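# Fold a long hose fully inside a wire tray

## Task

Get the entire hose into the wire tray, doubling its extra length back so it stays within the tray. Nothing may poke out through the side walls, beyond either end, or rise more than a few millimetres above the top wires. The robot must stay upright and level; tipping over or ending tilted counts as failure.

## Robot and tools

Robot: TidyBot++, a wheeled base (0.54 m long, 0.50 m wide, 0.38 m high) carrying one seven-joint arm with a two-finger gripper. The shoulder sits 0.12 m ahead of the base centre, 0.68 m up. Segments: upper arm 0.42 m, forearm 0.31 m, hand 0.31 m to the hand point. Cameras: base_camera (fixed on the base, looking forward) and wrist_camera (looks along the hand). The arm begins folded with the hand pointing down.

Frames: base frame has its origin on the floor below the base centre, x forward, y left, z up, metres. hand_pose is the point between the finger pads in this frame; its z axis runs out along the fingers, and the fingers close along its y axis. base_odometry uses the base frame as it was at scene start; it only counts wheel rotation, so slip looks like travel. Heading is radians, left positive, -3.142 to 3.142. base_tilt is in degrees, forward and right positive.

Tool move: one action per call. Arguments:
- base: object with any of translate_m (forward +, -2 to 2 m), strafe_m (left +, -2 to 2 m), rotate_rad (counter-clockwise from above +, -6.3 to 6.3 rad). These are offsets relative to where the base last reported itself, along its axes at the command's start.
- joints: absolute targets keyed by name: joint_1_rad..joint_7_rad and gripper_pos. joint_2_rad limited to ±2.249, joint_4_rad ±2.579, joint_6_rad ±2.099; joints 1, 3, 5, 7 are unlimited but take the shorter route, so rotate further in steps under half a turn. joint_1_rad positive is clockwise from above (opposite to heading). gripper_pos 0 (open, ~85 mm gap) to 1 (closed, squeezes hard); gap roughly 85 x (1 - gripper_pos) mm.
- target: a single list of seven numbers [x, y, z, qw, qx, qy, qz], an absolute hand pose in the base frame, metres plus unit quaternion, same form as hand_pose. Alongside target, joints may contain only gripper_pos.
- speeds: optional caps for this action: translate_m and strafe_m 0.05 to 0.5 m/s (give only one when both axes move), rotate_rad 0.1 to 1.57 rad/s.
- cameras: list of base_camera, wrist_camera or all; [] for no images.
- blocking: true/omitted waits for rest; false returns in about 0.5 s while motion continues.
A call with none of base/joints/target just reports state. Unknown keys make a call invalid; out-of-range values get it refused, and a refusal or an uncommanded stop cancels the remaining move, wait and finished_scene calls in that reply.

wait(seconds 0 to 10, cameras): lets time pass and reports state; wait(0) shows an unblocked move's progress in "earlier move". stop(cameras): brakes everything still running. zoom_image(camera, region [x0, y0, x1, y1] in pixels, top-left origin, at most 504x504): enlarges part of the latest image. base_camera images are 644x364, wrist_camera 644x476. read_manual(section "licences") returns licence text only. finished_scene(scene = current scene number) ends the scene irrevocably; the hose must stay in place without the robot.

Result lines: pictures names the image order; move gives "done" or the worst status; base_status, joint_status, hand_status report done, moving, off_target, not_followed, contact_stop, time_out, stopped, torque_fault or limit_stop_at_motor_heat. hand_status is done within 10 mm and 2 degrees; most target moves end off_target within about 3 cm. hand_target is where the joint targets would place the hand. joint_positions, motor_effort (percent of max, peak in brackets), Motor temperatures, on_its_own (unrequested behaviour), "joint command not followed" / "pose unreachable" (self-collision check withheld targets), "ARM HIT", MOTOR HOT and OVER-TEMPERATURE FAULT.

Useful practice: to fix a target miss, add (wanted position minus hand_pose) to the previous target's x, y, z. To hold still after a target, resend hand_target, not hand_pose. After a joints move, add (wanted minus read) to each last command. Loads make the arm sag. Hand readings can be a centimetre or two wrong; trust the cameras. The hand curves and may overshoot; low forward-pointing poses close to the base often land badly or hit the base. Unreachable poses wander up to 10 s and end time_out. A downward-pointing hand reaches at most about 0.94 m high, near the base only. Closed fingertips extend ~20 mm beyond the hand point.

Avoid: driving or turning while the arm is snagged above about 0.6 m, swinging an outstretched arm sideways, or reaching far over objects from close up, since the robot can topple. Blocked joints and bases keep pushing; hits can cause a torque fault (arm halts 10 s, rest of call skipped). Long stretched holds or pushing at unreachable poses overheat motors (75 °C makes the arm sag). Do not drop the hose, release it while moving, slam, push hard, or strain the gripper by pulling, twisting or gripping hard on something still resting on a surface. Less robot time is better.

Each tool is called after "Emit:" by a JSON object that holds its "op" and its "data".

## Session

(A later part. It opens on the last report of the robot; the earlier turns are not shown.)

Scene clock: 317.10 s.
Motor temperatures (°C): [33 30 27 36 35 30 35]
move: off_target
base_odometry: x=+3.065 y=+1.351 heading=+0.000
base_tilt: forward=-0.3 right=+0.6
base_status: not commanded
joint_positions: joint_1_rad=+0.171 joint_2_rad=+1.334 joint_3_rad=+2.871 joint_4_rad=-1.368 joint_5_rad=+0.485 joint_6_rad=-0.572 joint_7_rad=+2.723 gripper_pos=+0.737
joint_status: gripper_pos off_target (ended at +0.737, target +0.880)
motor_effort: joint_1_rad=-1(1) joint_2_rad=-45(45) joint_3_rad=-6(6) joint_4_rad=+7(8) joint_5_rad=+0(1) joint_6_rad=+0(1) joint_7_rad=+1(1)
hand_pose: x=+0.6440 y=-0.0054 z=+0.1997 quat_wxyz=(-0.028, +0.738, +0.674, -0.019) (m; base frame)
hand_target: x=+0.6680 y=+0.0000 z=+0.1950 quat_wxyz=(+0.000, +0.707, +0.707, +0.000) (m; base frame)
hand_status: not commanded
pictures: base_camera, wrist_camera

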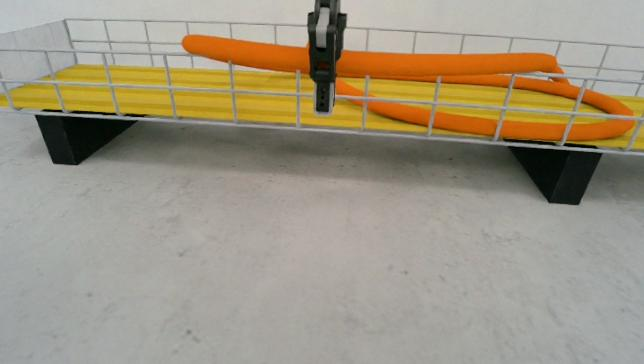

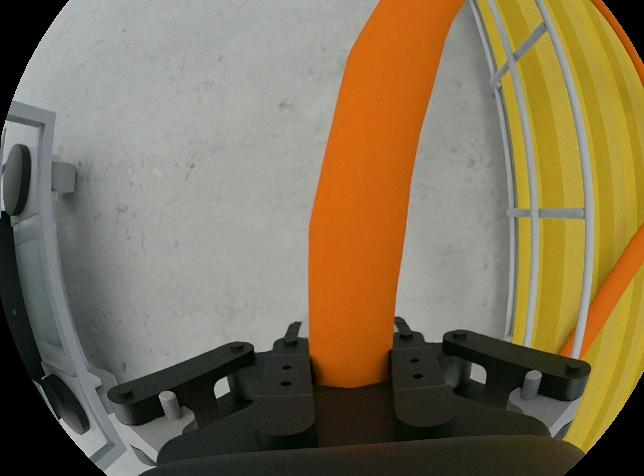

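Emit:
{"op": "move", "data": {"target": [0.665, 0.0, 0.30, 0, 0.7071, 0.7071, 0], "cameras": []}}

Emit:
{"op": "move", "data": {"base": {"translate_m": 0.205, "strafe_m": 0.04}, "speeds": {"translate_m": 0.2}, "target": [0.69, 0.0, 0.29, 0, 0.7071, 0.7071, 0], "cameras": ["base_camera", "wrist_camera"]}}

Emit:
{"op": "move", "data": {"target": [0.705, 0.0, 0.20, 0, 0.7071, 0.7071, 0], "cameras": ["wrist_camera"]}}

Emit:
{"op": "move", "data": {"target": [0.715, 0.0, 0.14, 0, 0.7071, 0.7071, 0], "cameras": ["base_camera", "wrist_camera"]}}

Scene clock: 318.90 s.
Motor temperatures (°C): [33 30 27 36 35 30 35]
move: off_target
base_odometry: x=+3.065 y=+1.351 heading=+0.000
base_tilt: forward=-0.3 right=+0.6
base_status: not commanded
joint_positions: joint_1_rad=+0.171 joint_2_rad=+1.151 joint_3_rad=+2.859 joint_4_rad=-1.453 joint_5_rad=+0.485 joint_6_rad=-0.595 joint_7_rad=+2.732 gripper_pos=+0.741
joint_status: not commanded
motor_effort: joint_1_rad=-1(2) joint_2_rad=-48(50) joint_3_rad=-7(7) joint_4_rad=+11(12) joint_5_rad=+1(1) joint_6_rad=+2(3) joint_7_rad=+1(1)
hand_pose: x=+0.6685 y=-0.0078 z=+0.2865 quat_wxyz=(+0.007, +0.726, +0.687, +0.002) (m; base frame)
hand_target: x=+0.6650 y=+0.0000 z=+0.3000 quat_wxyz=(+0.000, +0.707, +0.707, +0.000) (m; base frame)
hand_status: off_target (0.016 m and 3.3 deg from the pose sent, 0.103 m and 6.4 deg at the start)
pictures: none
No camera images: "cameras" was empty.

Scene clock: 320.70 s.
Motor temperatures (°C): [33 30 27 36 35 30 35]
move: off_target
base_odometry: x=+3.270 y=+1.391 heading=+0.000
base_tilt: forward=-0.3 right=+0.5
base_status: done
joint_positions: joint_1_rad=+0.168 joint_2_rad=+1.184 joint_3_rad=+2.859 joint_4_rad=-1.389 joint_5_rad=+0.463 joint_6_rad=-0.662 joint_7_rad=+2.784 gripper_pos=+0.745
joint_status: not commanded
motor_effort: joint_1_rad=+1(3) joint_2_rad=-50(50) joint_3_rad=-5(7) joint_4_rad=+15(16) joint_5_rad=+2(2) joint_6_rad=+5(5) joint_7_rad=+0(2)
hand_pose: x=+0.6703 y=-0.0114 z=+0.2791 quat_wxyz=(-0.004, +0.719, +0.695, -0.015) (m; base frame)
hand_target: x=+0.6900 y=+0.0000 z=+0.2900 quat_wxyz=(+0.000, +0.707, +0.707, +0.000) (m; base frame)
hand_status: off_target (0.025 m and 2.6 deg from the pose sent, 0.023 m and 3.3 deg at the start)
pictures: base_camera, wrist_camera

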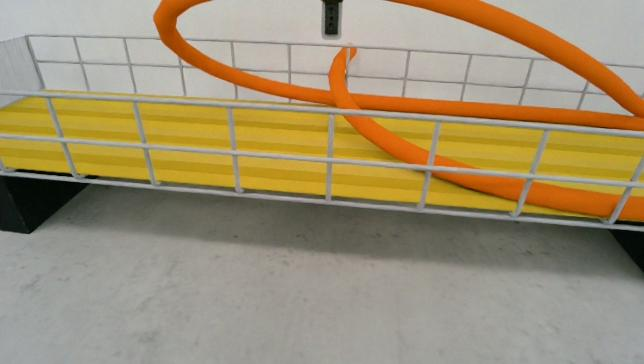

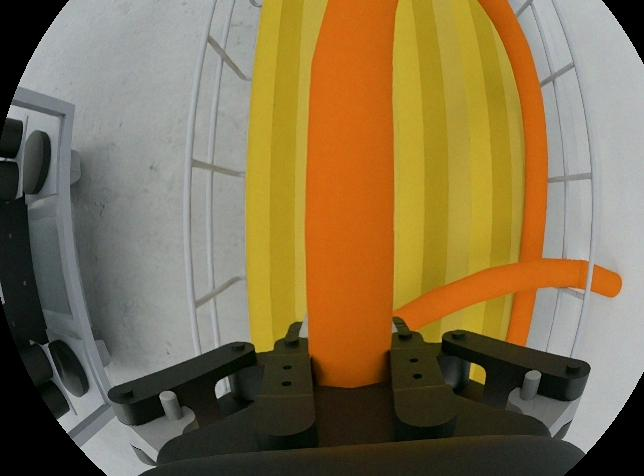

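Scene clock: 322.10 s.
Motor temperatures (°C): [33 30 27 36 35 30 35]
move: off_target
base_odometry: x=+3.270 y=+1.391 heading=+0.000
base_tilt: forward=-0.4 right=+0.6
base_status: not commanded
joint_positions: joint_1_rad=+0.149 joint_2_rad=+1.393 joint_3_rad=+2.864 joint_4_rad=-1.245 joint_5_rad=+0.463 joint_6_rad=-0.662 joint_7_rad=+2.798 gripper_pos=+0.745
joint_status: not commanded
motor_effort: joint_1_rad=+1(2) joint_2_rad=-50(53) joint_3_rad=-5(6) joint_4_rad=+12(16) joint_5_rad=+0(2) joint_6_rad=+4(5) joint_7_rad=-1(1)
hand_pose: x=+0.6586 y=-0.0014 z=+0.1858 quat_wxyz=(-0.034, +0.720, +0.692, -0.033) (m; base frame)
hand_target: x=+0.7050 y=+0.0000 z=+0.2000 quat_wxyz=(+0.000, +0.707, +0.707, +0.000) (m; base frame)
hand_status: off_target (0.049 m and 5.9 deg from the pose sent, 0.087 m and 2.6 deg at the start)
pictures: wrist_camera

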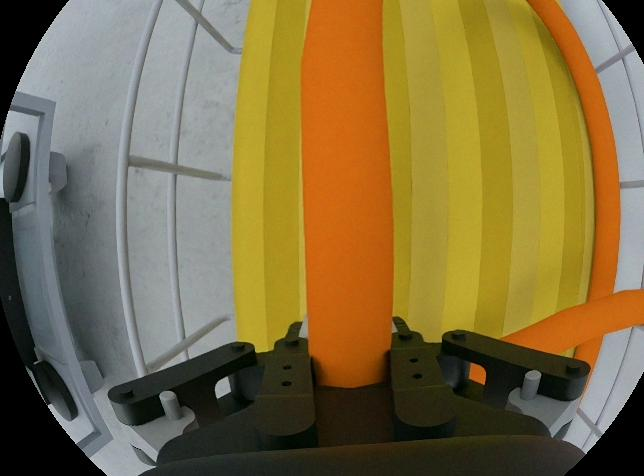

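Scene clock: 323.17 s.
Motor temperatures (°C): [33 30 27 36 35 30 35]
move: off_target
base_odometry: x=+3.270 y=+1.391 heading=+0.000
base_tilt: forward=-0.3 right=+0.5
base_status: not commanded
joint_positions: joint_1_rad=+0.128 joint_2_rad=+1.524 joint_3_rad=+2.878 joint_4_rad=-1.096 joint_5_rad=+0.463 joint_6_rad=-0.662 joint_7_rad=+2.839 gripper_pos=+0.746
joint_status: not commanded
motor_effort: joint_1_rad=+1(2) joint_2_rad=-48(53) joint_3_rad=-4(5) joint_4_rad=+13(15) joint_5_rad=+0(1) joint_6_rad=+6(6) joint_7_rad=-1(1)
hand_pose: x=+0.6740 y=-0.0027 z=+0.1317 quat_wxyz=(-0.027, +0.714, +0.699, -0.032) (m; base frame)
hand_target: x=+0.7150 y=+0.0000 z=+0.1400 quat_wxyz=(+0.000, +0.707, +0.707, +0.000) (m; base frame)
hand_status: off_target (0.042 m and 4.9 deg from the pose sent, 0.073 m and 5.9 deg at the start)
pictures: base_camera, wrist_camera

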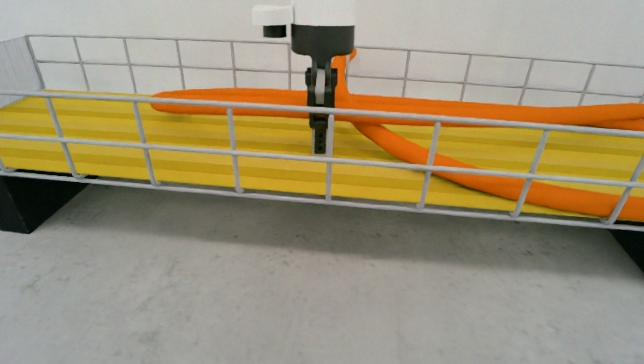

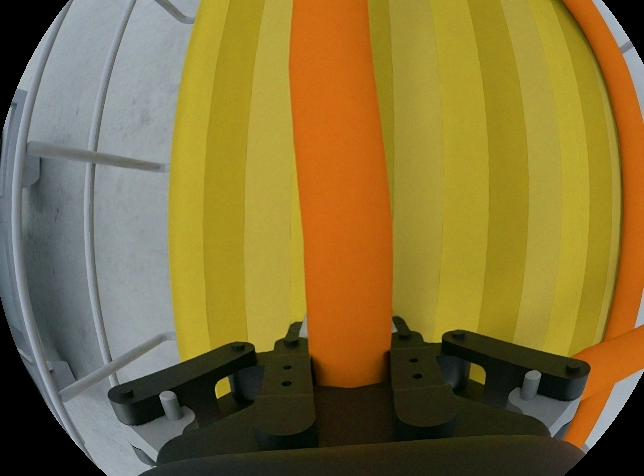

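Emit:
{"op": "move", "data": {"base": {"strafe_m": 0.12}, "speeds": {"strafe_m": 0.15}, "cameras": ["base_camera", "wrist_camera"]}}

Emit:
{"op": "move", "data": {"target": [0.705, 0.0, 0.125, 0, 0.7071, 0.7071, 0], "cameras": ["base_camera"]}}

Emit:
{"op": "move", "data": {"joints": {"gripper_pos": 0.5}, "cameras": ["base_camera", "wrist_camera"]}}

Scene clock: 324.97 s.
Motor temperatures (°C): [33 30 27 36 35 30 35]
move: done
base_odometry: x=+3.270 y=+1.511 heading=+0.000
base_tilt: forward=-0.3 right=+0.5
base_status: done
joint_positions: joint_1_rad=+0.129 joint_2_rad=+1.523 joint_3_rad=+2.910 joint_4_rad=-1.085 joint_5_rad=+0.463 joint_6_rad=-0.662 joint_7_rad=+2.841 gripper_pos=+0.746
joint_status: not commanded
motor_effort: joint_1_rad=-2(6) joint_2_rad=-48(49) joint_3_rad=-6(9) joint_4_rad=+13(14) joint_5_rad=+0(3) joint_6_rad=+5(7) joint_7_rad=-1(2)
hand_pose: x=+0.6785 y=-0.0227 z=+0.1315 quat_wxyz=(-0.013, +0.715, +0.698, -0.041) (m; base frame)
hand_target: x=+0.7150 y=+0.0000 z=+0.1400 quat_wxyz=(+0.000, +0.707, +0.707, +0.000) (m; base frame)
hand_status: not commanded
pictures: base_camera, wrist_camera

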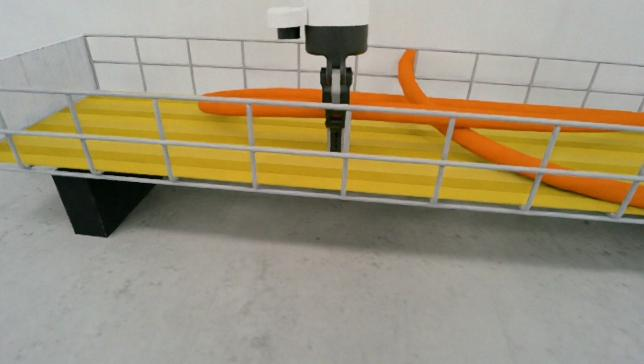

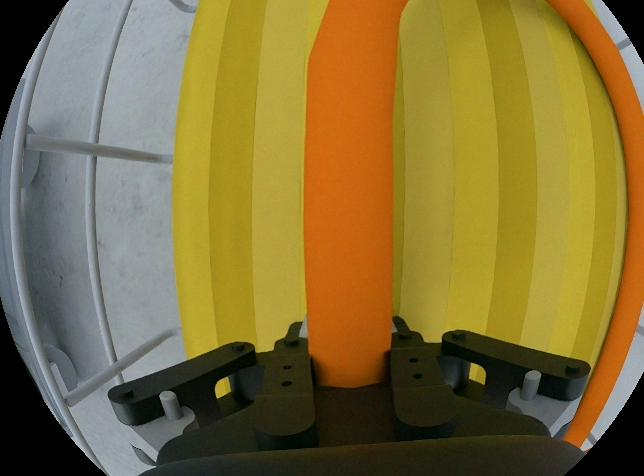

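Scene clock: 325.53 s.
Motor temperatures (°C): [33 30 27 36 35 30 35]
move: off_target
base_odometry: x=+3.270 y=+1.511 heading=+0.000
base_tilt: forward=-0.3 right=+0.5
base_status: not commanded
joint_positions: joint_1_rad=+0.129 joint_2_rad=+1.523 joint_3_rad=+2.910 joint_4_rad=-1.085 joint_5_rad=+0.463 joint_6_rad=-0.660 joint_7_rad=+2.841 gripper_pos=+0.746
joint_status: not commanded
motor_effort: joint_1_rad=-3(4) joint_2_rad=-44(49) joint_3_rad=-7(8) joint_4_rad=+13(14) joint_5_rad=-1(2) joint_6_rad=+7(7) joint_7_rad=+0(1)
hand_pose: x=+0.6786 y=-0.0225 z=+0.1312 quat_wxyz=(-0.012, +0.715, +0.698, -0.040) (m; base frame)
hand_target: x=+0.7050 y=+0.0000 z=+0.1250 quat_wxyz=(+0.000, +0.707, +0.707, +0.000) (m; base frame)
hand_status: off_target (0.035 m and 5.0 deg from the pose sent, 0.035 m and 5.1 deg at the start)
pictures: base_camera

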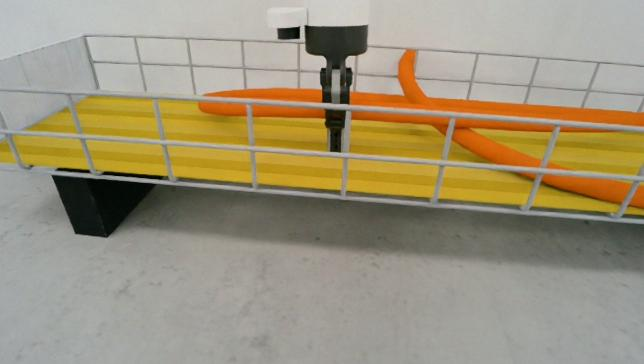

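Scene clock: 326.27 s.
Motor temperatures (°C): [33 30 27 36 35 30 35]
move: done
base_odometry: x=+3.270 y=+1.511 heading=+0.000
base_tilt: forward=-0.3 right=+0.5
base_status: not commanded
joint_positions: joint_1_rad=+0.129 joint_2_rad=+1.525 joint_3_rad=+2.910 joint_4_rad=-1.085 joint_5_rad=+0.463 joint_6_rad=-0.660 joint_7_rad=+2.841 gripper_pos=+0.500
joint_status: all done
motor_effort: joint_1_rad=+0(4) joint_2_rad=-48(48) joint_3_rad=-5(7) joint_4_rad=+13(14) joint_5_rad=+0(1) joint_6_rad=+6(7) joint_7_rad=+0(1)
hand_pose: x=+0.6773 y=-0.0220 z=+0.1300 quat_wxyz=(-0.014, +0.715, +0.698, -0.041) (m; base frame)
hand_target: x=+0.7050 y=+0.0000 z=+0.1250 quat_wxyz=(+0.000, +0.707, +0.707, +0.000) (m; base frame)
hand_status: not commanded
pictures: base_camera, wrist_camera

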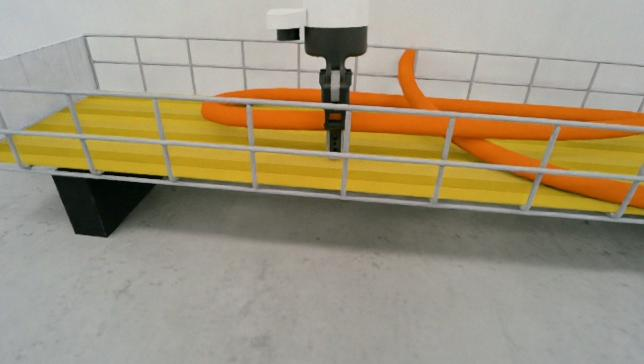

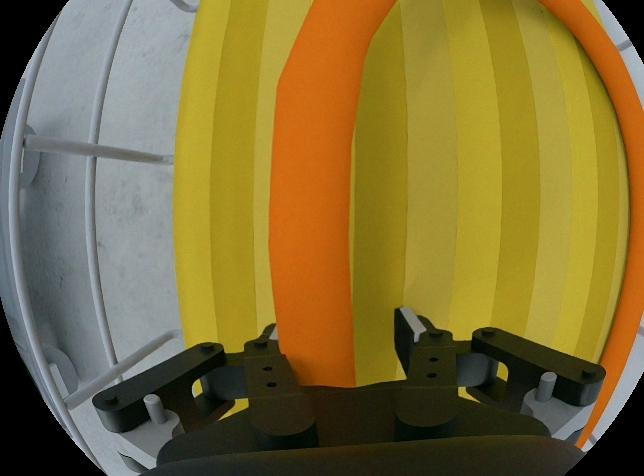

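Emit:
{"op": "move", "data": {"base": {"strafe_m": 0.10}, "speeds": {"strafe_m": 0.1}, "joints": {"gripper_pos": 0.35}, "target": [0.705, 0.0, 0.135, 0, 0.829, 0.5592, 0], "cameras": ["base_camera", "wrist_camera"]}}

Scene clock: 328.03 s.
Motor temperatures (°C): [33 30 27 36 35 30 35]
move: off_target
base_odometry: x=+3.270 y=+1.612 heading=+0.000
base_tilt: forward=-0.4 right=+0.5
base_status: done
joint_positions: joint_1_rad=+0.115 joint_2_rad=+1.521 joint_3_rad=+2.967 joint_4_rad=-1.092 joint_5_rad=+0.398 joint_6_rad=-0.658 joint_7_rad=+2.581 gripper_pos=+0.350
joint_status: all done
motor_effort: joint_1_rad=-1(6) joint_2_rad=-49(51) joint_3_rad=-6(10) joint_4_rad=+13(14) joint_5_rad=+0(3) joint_6_rad=+5(6) joint_7_rad=+0(1)
hand_pose: x=+0.6704 y=-0.0344 z=+0.1283 quat_wxyz=(-0.004, +0.812, +0.582, -0.054) (m; base frame)
hand_target: x=+0.7050 y=+0.0000 z=+0.1350 quat_wxyz=(+0.000, +0.829, +0.559, +0.000) (m; base frame)
hand_status: off_target (0.049 m and 7.0 deg from the pose sent, 0.036 m and 21.2 deg at the start)
pictures: base_camera, wrist_camera

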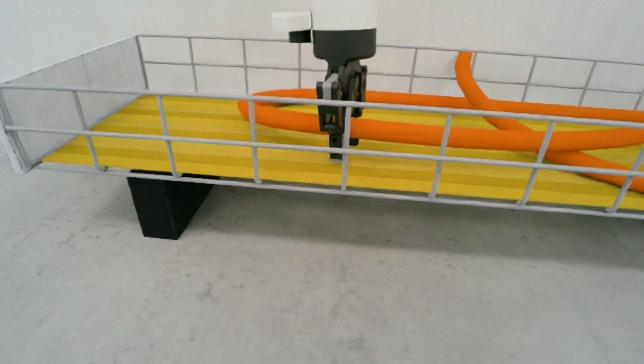

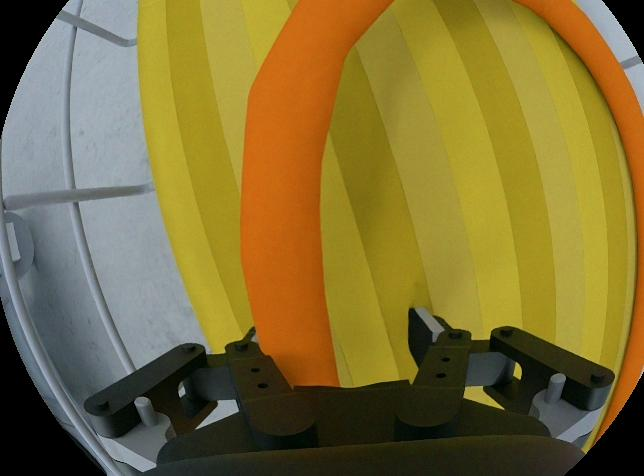

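Emit:
{"op": "move", "data": {"base": {"strafe_m": 0.09}, "speeds": {"strafe_m": 0.1}, "target": [0.71, 0.01, 0.14, 0, 0.9659, 0.2588, 0], "cameras": ["base_camera", "wrist_camera"]}}

Scene clock: 329.63 s.
Motor temperatures (°C): [33 30 27 36 35 30 35]
move: off_target
base_odometry: x=+3.270 y=+1.702 heading=+0.000
base_tilt: forward=-0.3 right=+0.5
base_status: done
joint_positions: joint_1_rad=+0.037 joint_2_rad=+1.516 joint_3_rad=+3.070 joint_4_rad=-1.092 joint_5_rad=+0.191 joint_6_rad=-0.658 joint_7_rad=+2.052 gripper_pos=+0.350
joint_status: not commanded
motor_effort: joint_1_rad=+0(5) joint_2_rad=-47(49) joint_3_rad=-3(8) joint_4_rad=+12(14) joint_5_rad=+0(2) joint_6_rad=+3(6) joint_7_rad=+0(1)
hand_pose: x=+0.6636 y=-0.0127 z=+0.1270 quat_wxyz=(+0.002, +0.952, +0.301, -0.061) (m; base frame)
hand_target: x=+0.7100 y=+0.0100 z=+0.1400 quat_wxyz=(+0.000, +0.966, +0.259, +0.000) (m; base frame)
hand_status: off_target (0.053 m and 8.7 deg from the pose sent, 0.061 m and 41.7 deg at the start)
pictures: base_camera, wrist_camera

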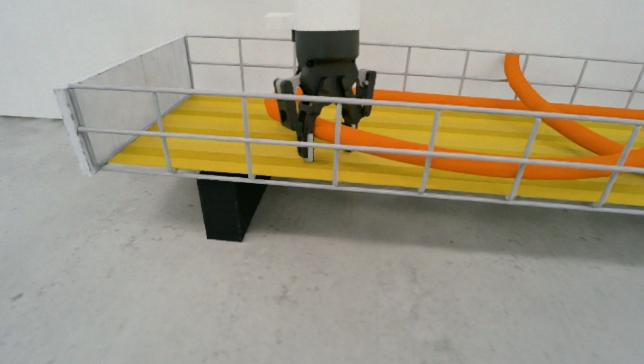

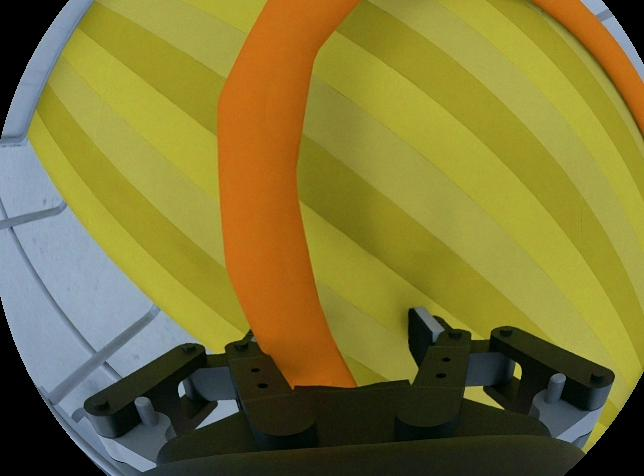

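Emit:
{"op": "move", "data": {"joints": {"gripper_pos": 0.1}, "target": [0.705, 0.04, 0.145, 0, 0.9744, 0.225, 0], "cameras": ["wrist_camera"]}}

Emit:
{"op": "move", "data": {"target": [0.69, 0.035, 0.26, 0, 0.9744, 0.225, 0], "cameras": ["base_camera", "wrist_camera"]}}

Scene clock: 330.97 s.
Motor temperatures (°C): [33 30 27 36 35 30 35]
move: off_target
base_odometry: x=+3.270 y=+1.702 heading=+0.000
base_tilt: forward=-0.3 right=+0.5
base_status: not commanded
joint_positions: joint_1_rad=-0.025 joint_2_rad=+1.495 joint_3_rad=+3.078 joint_4_rad=-1.094 joint_5_rad=+0.156 joint_6_rad=-0.625 joint_7_rad=+1.946 gripper_pos=+0.100
joint_status: all done
motor_effort: joint_1_rad=+0(3) joint_2_rad=-49(52) joint_3_rad=-2(3) joint_4_rad=+9(13) joint_5_rad=+0(1) joint_6_rad=+1(4) joint_7_rad=+0(1)
hand_pose: x=+0.6821 y=+0.0245 z=+0.1368 quat_wxyz=(+0.005, +0.964, +0.265, -0.036) (m; base frame)
hand_target: x=+0.7050 y=+0.0400 z=+0.1450 quat_wxyz=(+0.000, +0.974, +0.225, +0.000) (m; base frame)
hand_status: off_target (0.029 m and 6.3 deg from the pose sent, 0.069 m and 11.5 deg at the start)
pictures: wrist_camera

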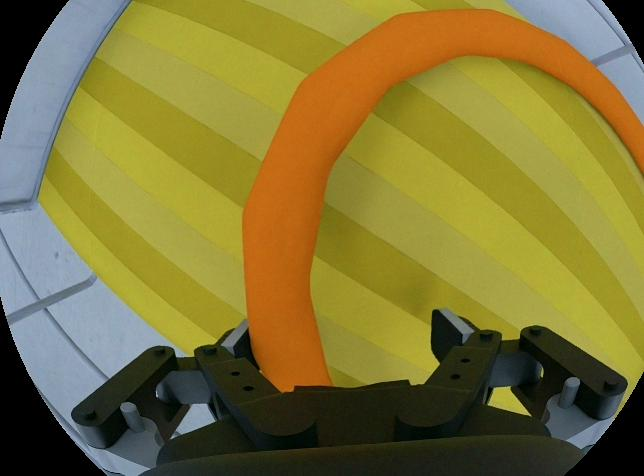

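Scene clock: 332.50 s.
Motor temperatures (°C): [33 30 27 36 35 30 35]
move: off_target
base_odometry: x=+3.270 y=+1.702 heading=+0.000
base_tilt: forward=-0.4 right=+0.5
base_status: not commanded
joint_positions: joint_1_rad=-0.025 joint_2_rad=+1.212 joint_3_rad=+3.078 joint_4_rad=-1.306 joint_5_rad=+0.154 joint_6_rad=-0.625 joint_7_rad=+1.941 gripper_pos=+0.100
joint_status: not commanded
motor_effort: joint_1_rad=-1(1) joint_2_rad=-46(51) joint_3_rad=-2(3) joint_4_rad=+10(11) joint_5_rad=+0(1) joint_6_rad=+0(1) joint_7_rad=+1(1)
hand_pose: x=+0.6975 y=+0.0258 z=+0.2646 quat_wxyz=(+0.015, +0.963, +0.268, -0.001) (m; base frame)
hand_target: x=+0.6900 y=+0.0350 z=+0.2600 quat_wxyz=(+0.000, +0.974, +0.225, +0.000) (m; base frame)
hand_status: off_target (0.013 m and 5.4 deg from the pose sent, 0.124 m and 6.3 deg at the start)
pictures: base_camera, wrist_camera

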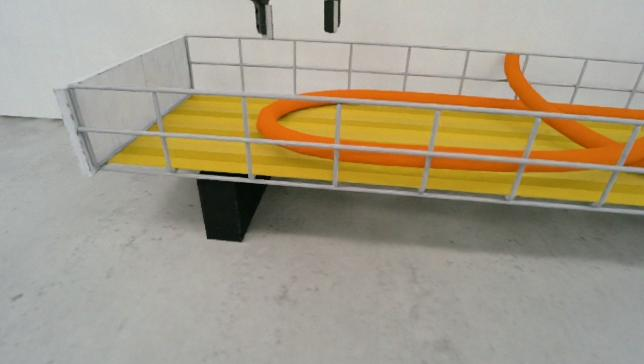

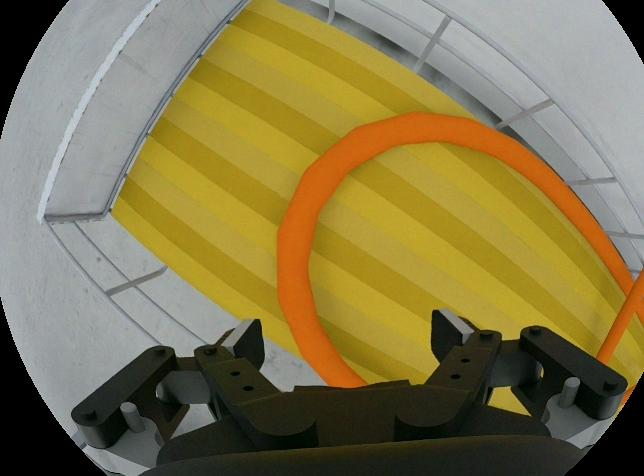

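Emit:
{"op": "move", "data": {"base": {"strafe_m": -0.22}, "target": [0.66, 0.0, 0.39, 0, 0.7071, 0.7071, 0], "cameras": ["base_camera", "wrist_camera"]}}

Scene clock: 334.47 s.
Motor temperatures (°C): [33 30 27 36 35 30 35]
move: off_target
base_odometry: x=+3.271 y=+1.482 heading=+0.000
base_tilt: forward=-0.3 right=+0.5
base_status: done
joint_positions: joint_1_rad=+0.181 joint_2_rad=+0.956 joint_3_rad=+2.830 joint_4_rad=-1.476 joint_5_rad=+0.340 joint_6_rad=-0.703 joint_7_rad=+2.789 gripper_pos=+0.100
joint_status: not commanded
motor_effort: joint_1_rad=-1(5) joint_2_rad=-42(49) joint_3_rad=-6(8) joint_4_rad=+11(11) joint_5_rad=-1(1) joint_6_rad=+1(1) joint_7_rad=+1(1)
hand_pose: x=+0.6833 y=+0.0097 z=+0.3913 quat_wxyz=(+0.006, +0.741, +0.670, +0.034) (m; base frame)
hand_target: x=+0.6600 y=+0.0000 z=+0.3900 quat_wxyz=(+0.000, +0.707, +0.707, +0.000) (m; base frame)
hand_status: off_target (0.025 m and 7.0 deg from the pose sent, 0.133 m and 59.0 deg at the start)
pictures: base_camera, wrist_camera

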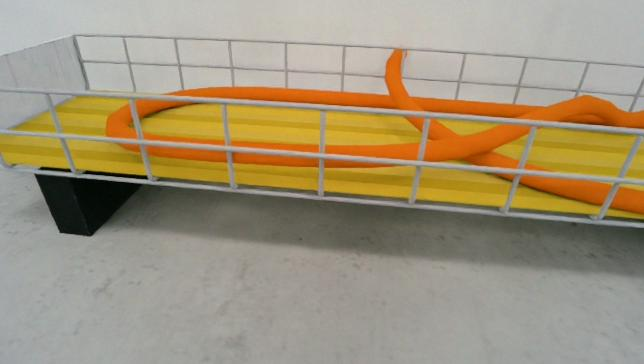

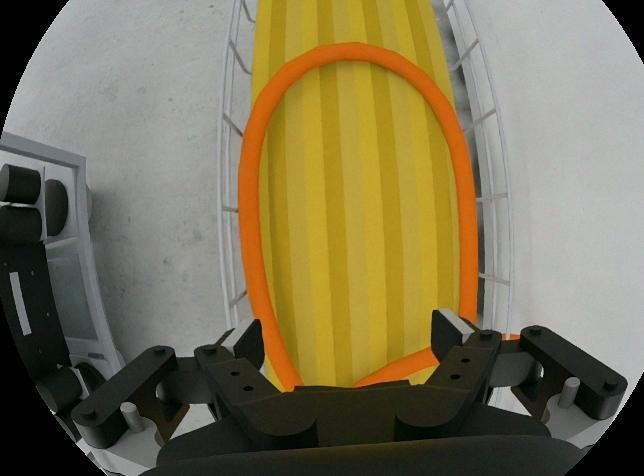

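Emit:
{"op": "move", "data": {"base": {"strafe_m": -0.22}, "cameras": ["base_camera", "wrist_camera"]}}

Emit:
{"op": "move", "data": {"base": {"strafe_m": -0.25}, "cameras": ["base_camera", "wrist_camera"]}}

Scene clock: 336.30 s.
Motor temperatures (°C): [33 30 27 36 35 30 35]
move: done
base_odometry: x=+3.271 y=+1.262 heading=+0.000
base_tilt: forward=-0.3 right=+0.5
base_status: done
joint_positions: joint_1_rad=+0.189 joint_2_rad=+0.956 joint_3_rad=+2.824 joint_4_rad=-1.476 joint_5_rad=+0.344 joint_6_rad=-0.704 joint_7_rad=+2.791 gripper_pos=+0.100
joint_status: not commanded
motor_effort: joint_1_rad=+0(5) joint_2_rad=-42(44) joint_3_rad=-6(8) joint_4_rad=+11(12) joint_5_rad=+0(1) joint_6_rad=+1(1) joint_7_rad=+1(2)
hand_pose: x=+0.6830 y=+0.0075 z=+0.3916 quat_wxyz=(+0.006, +0.741, +0.670, +0.034) (m; base frame)
hand_target: x=+0.6600 y=+0.0000 z=+0.3900 quat_wxyz=(+0.000, +0.707, +0.707, +0.000) (m; base frame)
hand_status: not commanded
pictures: base_camera, wrist_camera

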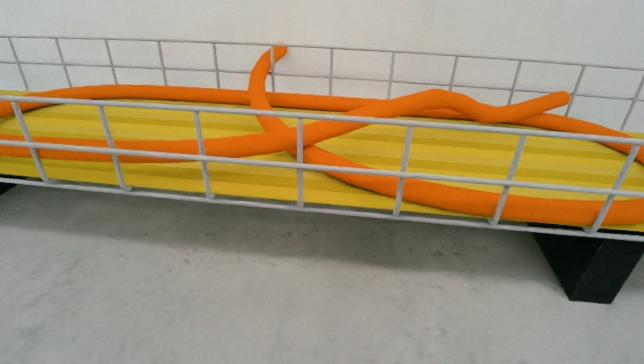

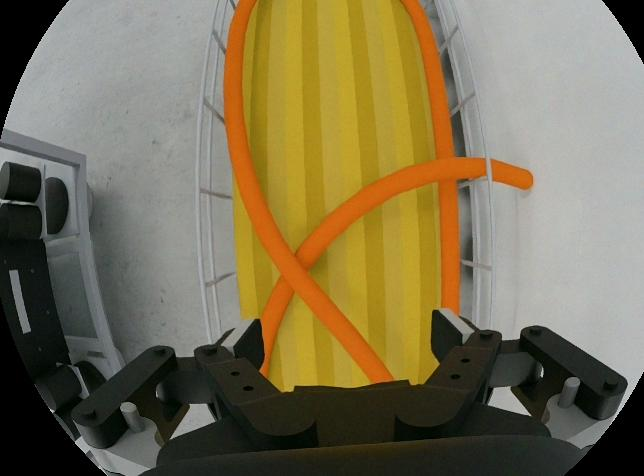

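Scene clock: 338.07 s.
Motor temperatures (°C): [33 30 27 36 35 30 35]
move: done
base_odometry: x=+3.271 y=+1.011 heading=+0.001
base_tilt: forward=-0.4 right=+0.5
base_status: done
joint_positions: joint_1_rad=+0.193 joint_2_rad=+0.956 joint_3_rad=+2.822 joint_4_rad=-1.477 joint_5_rad=+0.345 joint_6_rad=-0.704 joint_7_rad=+2.791 gripper_pos=+0.100
joint_status: not commanded
motor_effort: joint_1_rad=+0(5) joint_2_rad=-42(44) joint_3_rad=-6(8) joint_4_rad=+11(12) joint_5_rad=+0(1) joint_6_rad=+1(1) joint_7_rad=+0(1)
hand_pose: x=+0.6828 y=+0.0065 z=+0.3917 quat_wxyz=(+0.005, +0.741, +0.670, +0.034) (m; base frame)
hand_target: x=+0.6600 y=+0.0000 z=+0.3900 quat_wxyz=(+0.000, +0.707, +0.707, +0.000) (m; base frame)
hand_status: not commanded
pictures: base_camera, wrist_camera

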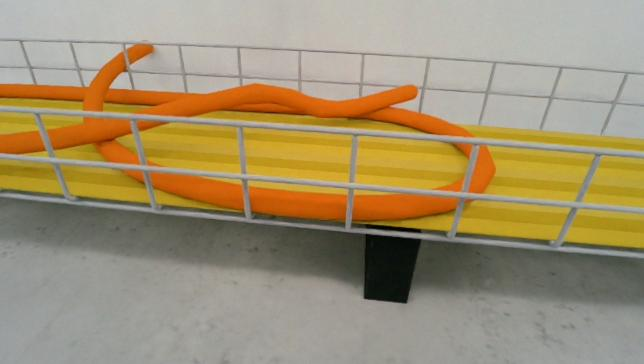

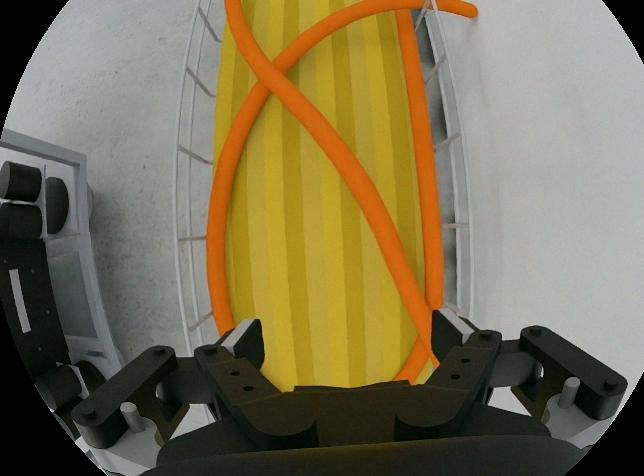

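Emit:
{"op": "move", "data": {"base": {"strafe_m": -0.2}, "cameras": ["base_camera", "wrist_camera"]}}

Emit:
{"op": "zoom_image", "data": {"camera": "base_camera", "region": [140, 20, 480, 240]}}

Scene clock: 339.83 s.
Motor temperatures (°C): [33 30 27 36 35 30 35]
move: done
base_odometry: x=+3.271 y=+0.811 heading=+0.001
base_tilt: forward=-0.3 right=+0.6
base_status: done
joint_positions: joint_1_rad=+0.194 joint_2_rad=+0.956 joint_3_rad=+2.821 joint_4_rad=-1.477 joint_5_rad=+0.347 joint_6_rad=-0.705 joint_7_rad=+2.791 gripper_pos=+0.100
joint_status: not commanded
motor_effort: joint_1_rad=+0(5) joint_2_rad=-43(44) joint_3_rad=-6(8) joint_4_rad=+10(12) joint_5_rad=-1(1) joint_6_rad=+1(1) joint_7_rad=+1(2)
hand_pose: x=+0.6826 y=+0.0052 z=+0.3917 quat_wxyz=(+0.005, +0.742, +0.670, +0.034) (m; base frame)
hand_target: x=+0.6600 y=+0.0000 z=+0.3900 quat_wxyz=(+0.000, +0.707, +0.707, +0.000) (m; base frame)
hand_status: not commanded
pictures: base_camera, wrist_camera

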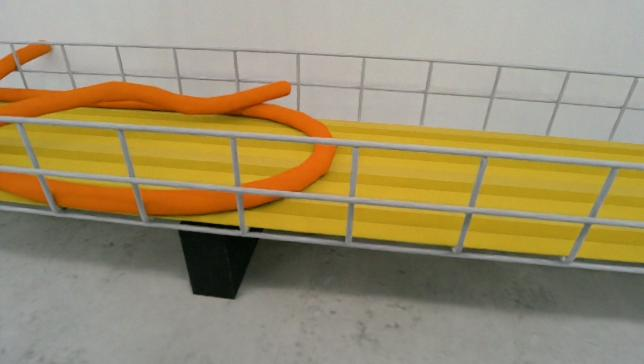

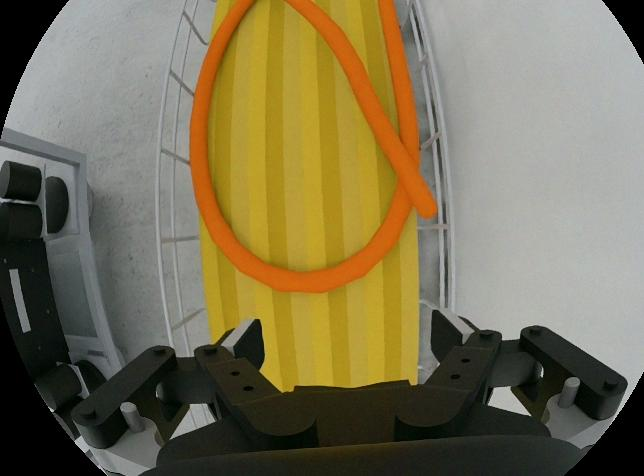

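Scaled by 1.482.

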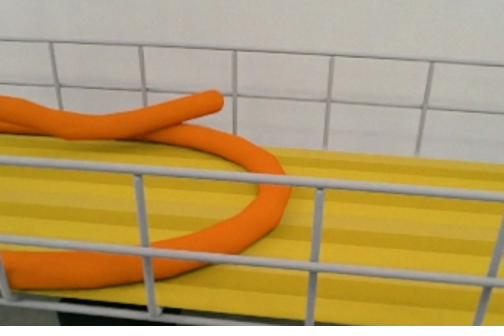

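Emit:
{"op": "move", "data": {"base": {"translate_m": 0.03, "strafe_m": 0.25}, "joints": {"gripper_pos": 0.35}, "target": [0.69, 0.0, 0.30, 0, 0.5446, 0.8387, 0], "cameras": ["base_camera", "wrist_camera"]}}

Scene clock: 342.73 s.
Motor temperatures (°C): [33 30 26 36 35 30 35]
move: off_target
base_odometry: x=+3.301 y=+1.062 heading=+0.000
base_tilt: forward=-0.2 right=+0.5
base_status: done
joint_positions: joint_1_rad=+0.189 joint_2_rad=+1.167 joint_3_rad=+2.784 joint_4_rad=-1.373 joint_5_rad=+0.477 joint_6_rad=-0.705 joint_7_rad=+3.137 gripper_pos=+0.350
joint_status: all done
motor_effort: joint_1_rad=-1(5) joint_2_rad=-44(48) joint_3_rad=-7(8) joint_4_rad=+9(11) joint_5_rad=+0(1) joint_6_rad=+0(1) joint_7_rad=+0(2)
hand_pose: x=+0.6789 y=+0.0103 z=+0.2989 quat_wxyz=(-0.015, +0.580, +0.815, +0.005) (m; base frame)
hand_target: x=+0.6900 y=+0.0000 z=+0.3000 quat_wxyz=(+0.000, +0.545, +0.839, +0.000) (m; base frame)
hand_status: off_target (0.015 m and 5.2 deg from the pose sent, 0.092 m and 30.1 deg at the start)
pictures: base_camera, wrist_camera

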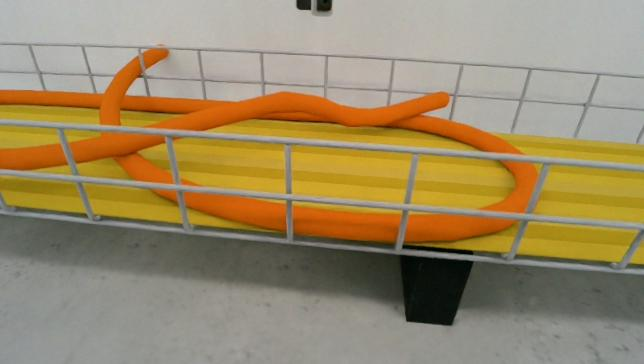

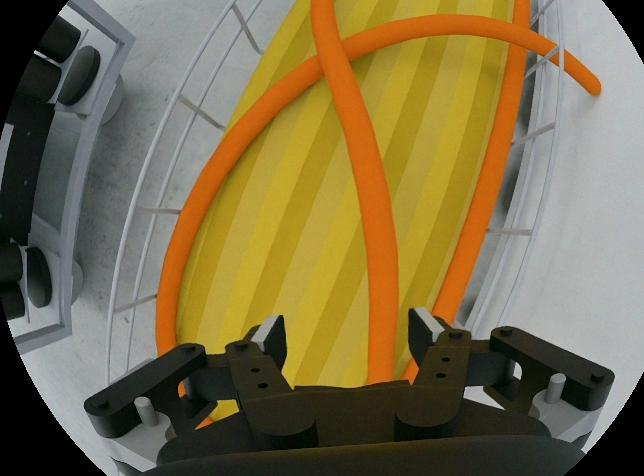

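Emit:
{"op": "move", "data": {"base": {"translate_m": 0.02, "strafe_m": 0.03}, "target": [0.70, 0.0, 0.20, 0, 0.5299, 0.848, 0], "cameras": ["wrist_camera"]}}

Scene clock: 344.47 s.
Motor temperatures (°C): [33 30 26 36 35 30 35]
move: off_target
base_odometry: x=+3.321 y=+1.092 heading=+0.001
base_tilt: forward=-0.3 right=+0.6
base_status: done
joint_positions: joint_1_rad=+0.174 joint_2_rad=+1.381 joint_3_rad=+2.801 joint_4_rad=-1.232 joint_5_rad=+0.524 joint_6_rad=-0.688 joint_7_rad=+3.164 gripper_pos=+0.350
joint_status: not commanded
motor_effort: joint_1_rad=-1(5) joint_2_rad=-46(50) joint_3_rad=-7(9) joint_4_rad=+7(10) joint_5_rad=+0(1) joint_6_rad=+0(1) joint_7_rad=+0(1)
hand_pose: x=+0.6725 y=+0.0055 z=+0.2002 quat_wxyz=(-0.035, +0.568, +0.822, -0.014) (m; base frame)
hand_target: x=+0.7000 y=+0.0000 z=+0.2000 quat_wxyz=(+0.000, +0.530, +0.848, +0.000) (m; base frame)
hand_status: off_target (0.028 m and 6.8 deg from the pose sent, 0.102 m and 7.1 deg at the start)
pictures: wrist_camera

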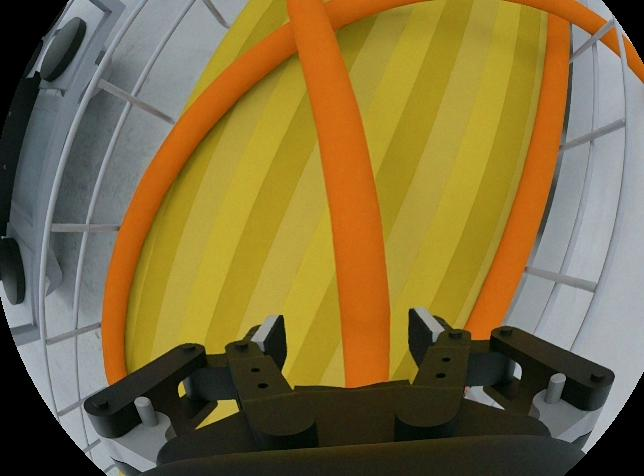

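Emit:
{"op": "move", "data": {"target": [0.725, 0.002, 0.135, 0, 0.5299, 0.848, 0], "cameras": ["base_camera", "wrist_camera"]}}

Scene clock: 346.63 s.
Motor temperatures (°C): [33 30 26 36 35 30 35]
move: off_target
base_odometry: x=+3.321 y=+1.092 heading=+0.001
base_tilt: forward=-0.4 right=+0.5
base_status: not commanded
joint_positions: joint_1_rad=+0.151 joint_2_rad=+1.550 joint_3_rad=+2.824 joint_4_rad=-1.007 joint_5_rad=+0.524 joint_6_rad=-0.692 joint_7_rad=+3.258 gripper_pos=+0.350
joint_status: not commanded
motor_effort: joint_1_rad=-1(1) joint_2_rad=-49(51) joint_3_rad=-6(7) joint_4_rad=+11(15) joint_5_rad=+0(1) joint_6_rad=+2(6) joint_7_rad=+0(1)
hand_pose: x=+0.7077 y=-0.0077 z=+0.1346 quat_wxyz=(-0.014, +0.552, +0.834, -0.011) (m; base frame)
hand_target: x=+0.7250 y=+0.0020 z=+0.1350 quat_wxyz=(+0.000, +0.530, +0.848, +0.000) (m; base frame)
hand_status: off_target (0.020 m and 3.6 deg from the pose sent, 0.084 m and 6.8 deg at the start)
pictures: base_camera, wrist_camera

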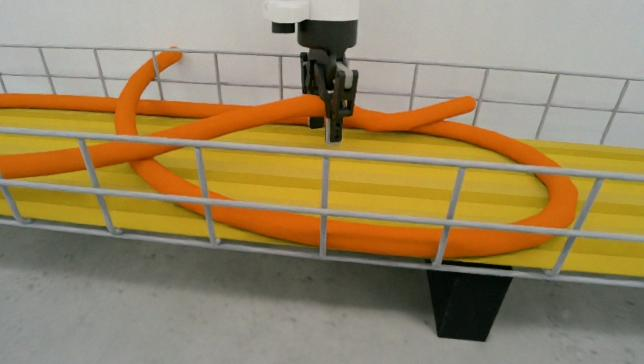

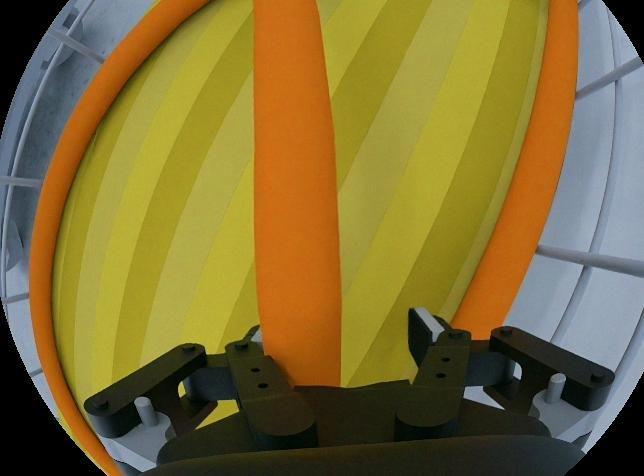

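Emit:
{"op": "move", "data": {"joints": {"gripper_pos": 0.88}, "cameras": ["wrist_camera"]}}

Emit:
{"op": "move", "data": {"target": [0.715, 0.0, 0.255, 0, 0.5299, 0.848, 0], "cameras": ["base_camera", "wrist_camera"]}}

Scene clock: 347.70 s.
Motor temperatures (°C): [33 30 26 36 35 30 35]
move: off_target
base_odometry: x=+3.321 y=+1.092 heading=+0.001
base_tilt: forward=-0.4 right=+0.5
base_status: not commanded
joint_positions: joint_1_rad=+0.151 joint_2_rad=+1.550 joint_3_rad=+2.825 joint_4_rad=-0.998 joint_5_rad=+0.523 joint_6_rad=-0.692 joint_7_rad=+3.260 gripper_pos=+0.767
joint_status: gripper_pos off_target (ended at +0.767, target +0.880)
motor_effort: joint_1_rad=+0(2) joint_2_rad=-49(50) joint_3_rad=-6(6) joint_4_rad=+10(14) joint_5_rad=+1(2) joint_6_rad=+2(5) joint_7_rad=+1(3)
hand_pose: x=+0.7123 y=-0.0087 z=+0.1359 quat_wxyz=(-0.010, +0.552, +0.834, -0.009) (m; base frame)
hand_target: x=+0.7250 y=+0.0020 z=+0.1350 quat_wxyz=(+0.000, +0.530, +0.848, +0.000) (m; base frame)
hand_status: not commanded
pictures: wrist_camera

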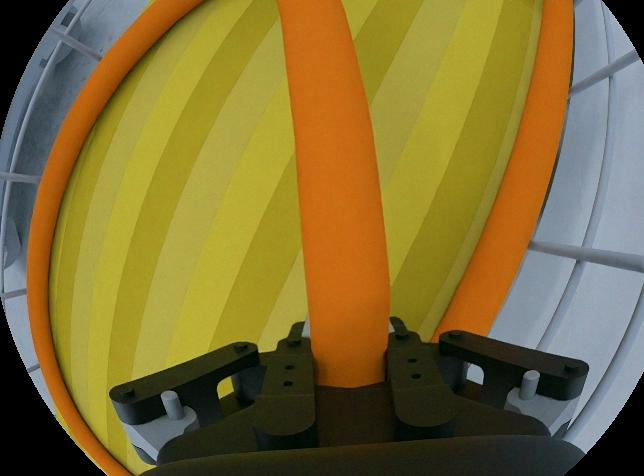

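Scene clock: 349.00 s.
Motor temperatures (°C): [33 30 26 36 35 30 35]
move: off_target
base_odometry: x=+3.321 y=+1.092 heading=+0.001
base_tilt: forward=-0.4 right=+0.5
base_status: not commanded
joint_positions: joint_1_rad=+0.151 joint_2_rad=+1.327 joint_3_rad=+2.813 joint_4_rad=-1.194 joint_5_rad=+0.523 joint_6_rad=-0.693 joint_7_rad=+3.260 gripper_pos=+0.768
joint_status: not commanded
motor_effort: joint_1_rad=-1(2) joint_2_rad=-52(53) joint_3_rad=-7(7) joint_4_rad=+11(12) joint_5_rad=+1(2) joint_6_rad=+1(2) joint_7_rad=+1(2)
hand_pose: x=+0.7156 y=+0.0036 z=+0.2356 quat_wxyz=(+0.006, +0.525, +0.851, -0.001) (m; base frame)
hand_target: x=+0.7150 y=+0.0000 z=+0.2550 quat_wxyz=(+0.000, +0.530, +0.848, +0.000) (m; base frame)
hand_status: off_target (0.020 m and 0.9 deg from the pose sent, 0.119 m and 3.4 deg at the start)
pictures: base_camera, wrist_camera

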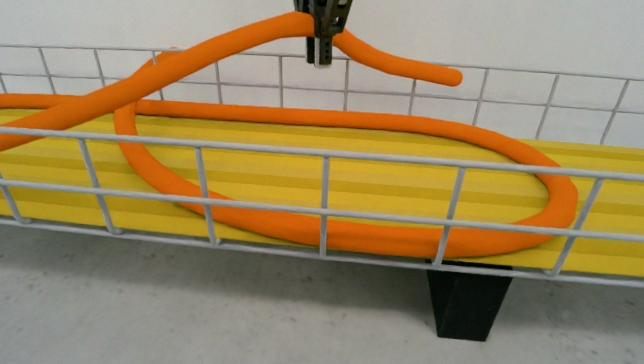

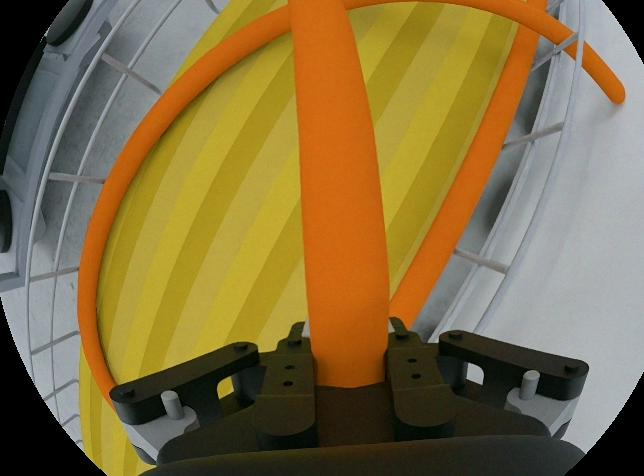

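Emit:
{"op": "move", "data": {"base": {"strafe_m": 0.05}, "target": [0.63, 0.0, 0.255, 0, 0.7071, 0.7071, 0], "cameras": ["base_camera", "wrist_camera"]}}

Emit:
{"op": "move", "data": {"target": [0.65, 0.0, 0.135, 0, 0.7071, 0.7071, 0], "cameras": ["base_camera", "wrist_camera"]}}

Scene clock: 351.03 s.
Motor temperatures (°C): [33 30 26 36 35 30 35]
move: off_target
base_odometry: x=+3.321 y=+1.142 heading=+0.001
base_tilt: forward=-0.4 right=+0.6
base_status: done
joint_positions: joint_1_rad=+0.168 joint_2_rad=+1.198 joint_3_rad=+2.866 joint_4_rad=-1.544 joint_5_rad=+0.541 joint_6_rad=-0.531 joint_7_rad=+2.742 gripper_pos=+0.768
joint_status: not commanded
motor_effort: joint_1_rad=-1(6) joint_2_rad=-42(53) joint_3_rad=-7(10) joint_4_rad=+5(11) joint_5_rad=-2(2) joint_6_rad=+0(2) joint_7_rad=+0(1)
hand_pose: x=+0.6186 y=-0.0015 z=+0.2488 quat_wxyz=(-0.017, +0.697, +0.716, -0.020) (m; base frame)
hand_target: x=+0.6300 y=+0.0000 z=+0.2550 quat_wxyz=(+0.000, +0.707, +0.707, +0.000) (m; base frame)
hand_status: off_target (0.013 m and 3.4 deg from the pose sent, 0.088 m and 26.6 deg at the start)
pictures: base_camera, wrist_camera

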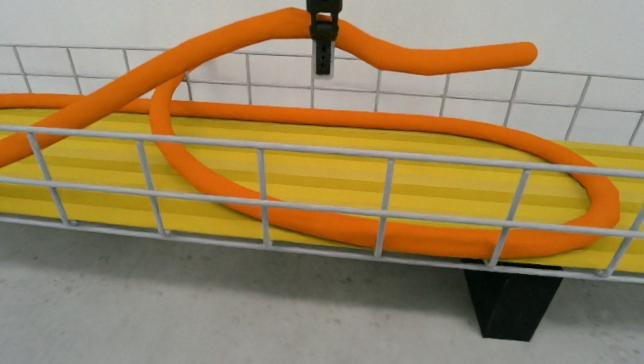

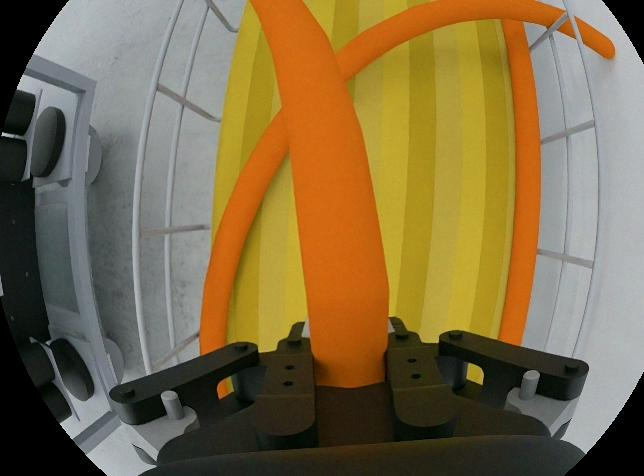

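Scene clock: 352.37 s.
Motor temperatures (°C): [33 30 26 36 35 30 35]
move: off_target
base_odometry: x=+3.321 y=+1.142 heading=+0.001
base_tilt: forward=-0.4 right=+0.5
base_status: not commanded
joint_positions: joint_1_rad=+0.165 joint_2_rad=+1.449 joint_3_rad=+2.900 joint_4_rad=-1.349 joint_5_rad=+0.555 joint_6_rad=-0.481 joint_7_rad=+2.741 gripper_pos=+0.768
joint_status: not commanded
motor_effort: joint_1_rad=+0(2) joint_2_rad=-44(47) joint_3_rad=-6(7) joint_4_rad=+4(7) joint_5_rad=-1(2) joint_6_rad=-1(1) joint_7_rad=+0(1)
hand_pose: x=+0.6247 y=-0.0121 z=+0.1383 quat_wxyz=(-0.025, +0.712, +0.701, -0.024) (m; base frame)
hand_target: x=+0.6500 y=+0.0000 z=+0.1350 quat_wxyz=(+0.000, +0.707, +0.707, +0.000) (m; base frame)
hand_status: off_target (0.028 m and 4.0 deg from the pose sent, 0.118 m and 3.4 deg at the start)
pictures: base_camera, wrist_camera

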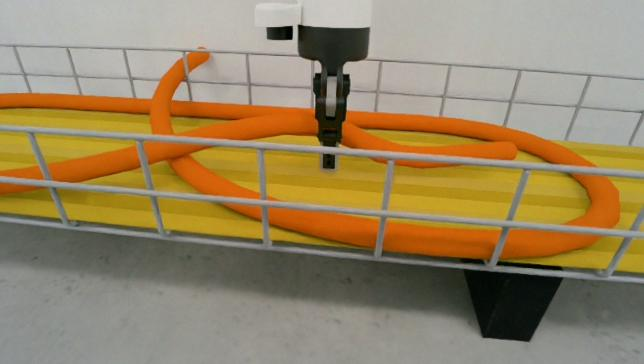

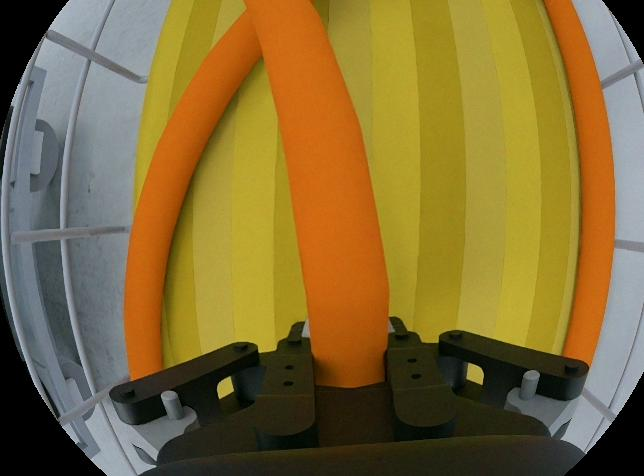

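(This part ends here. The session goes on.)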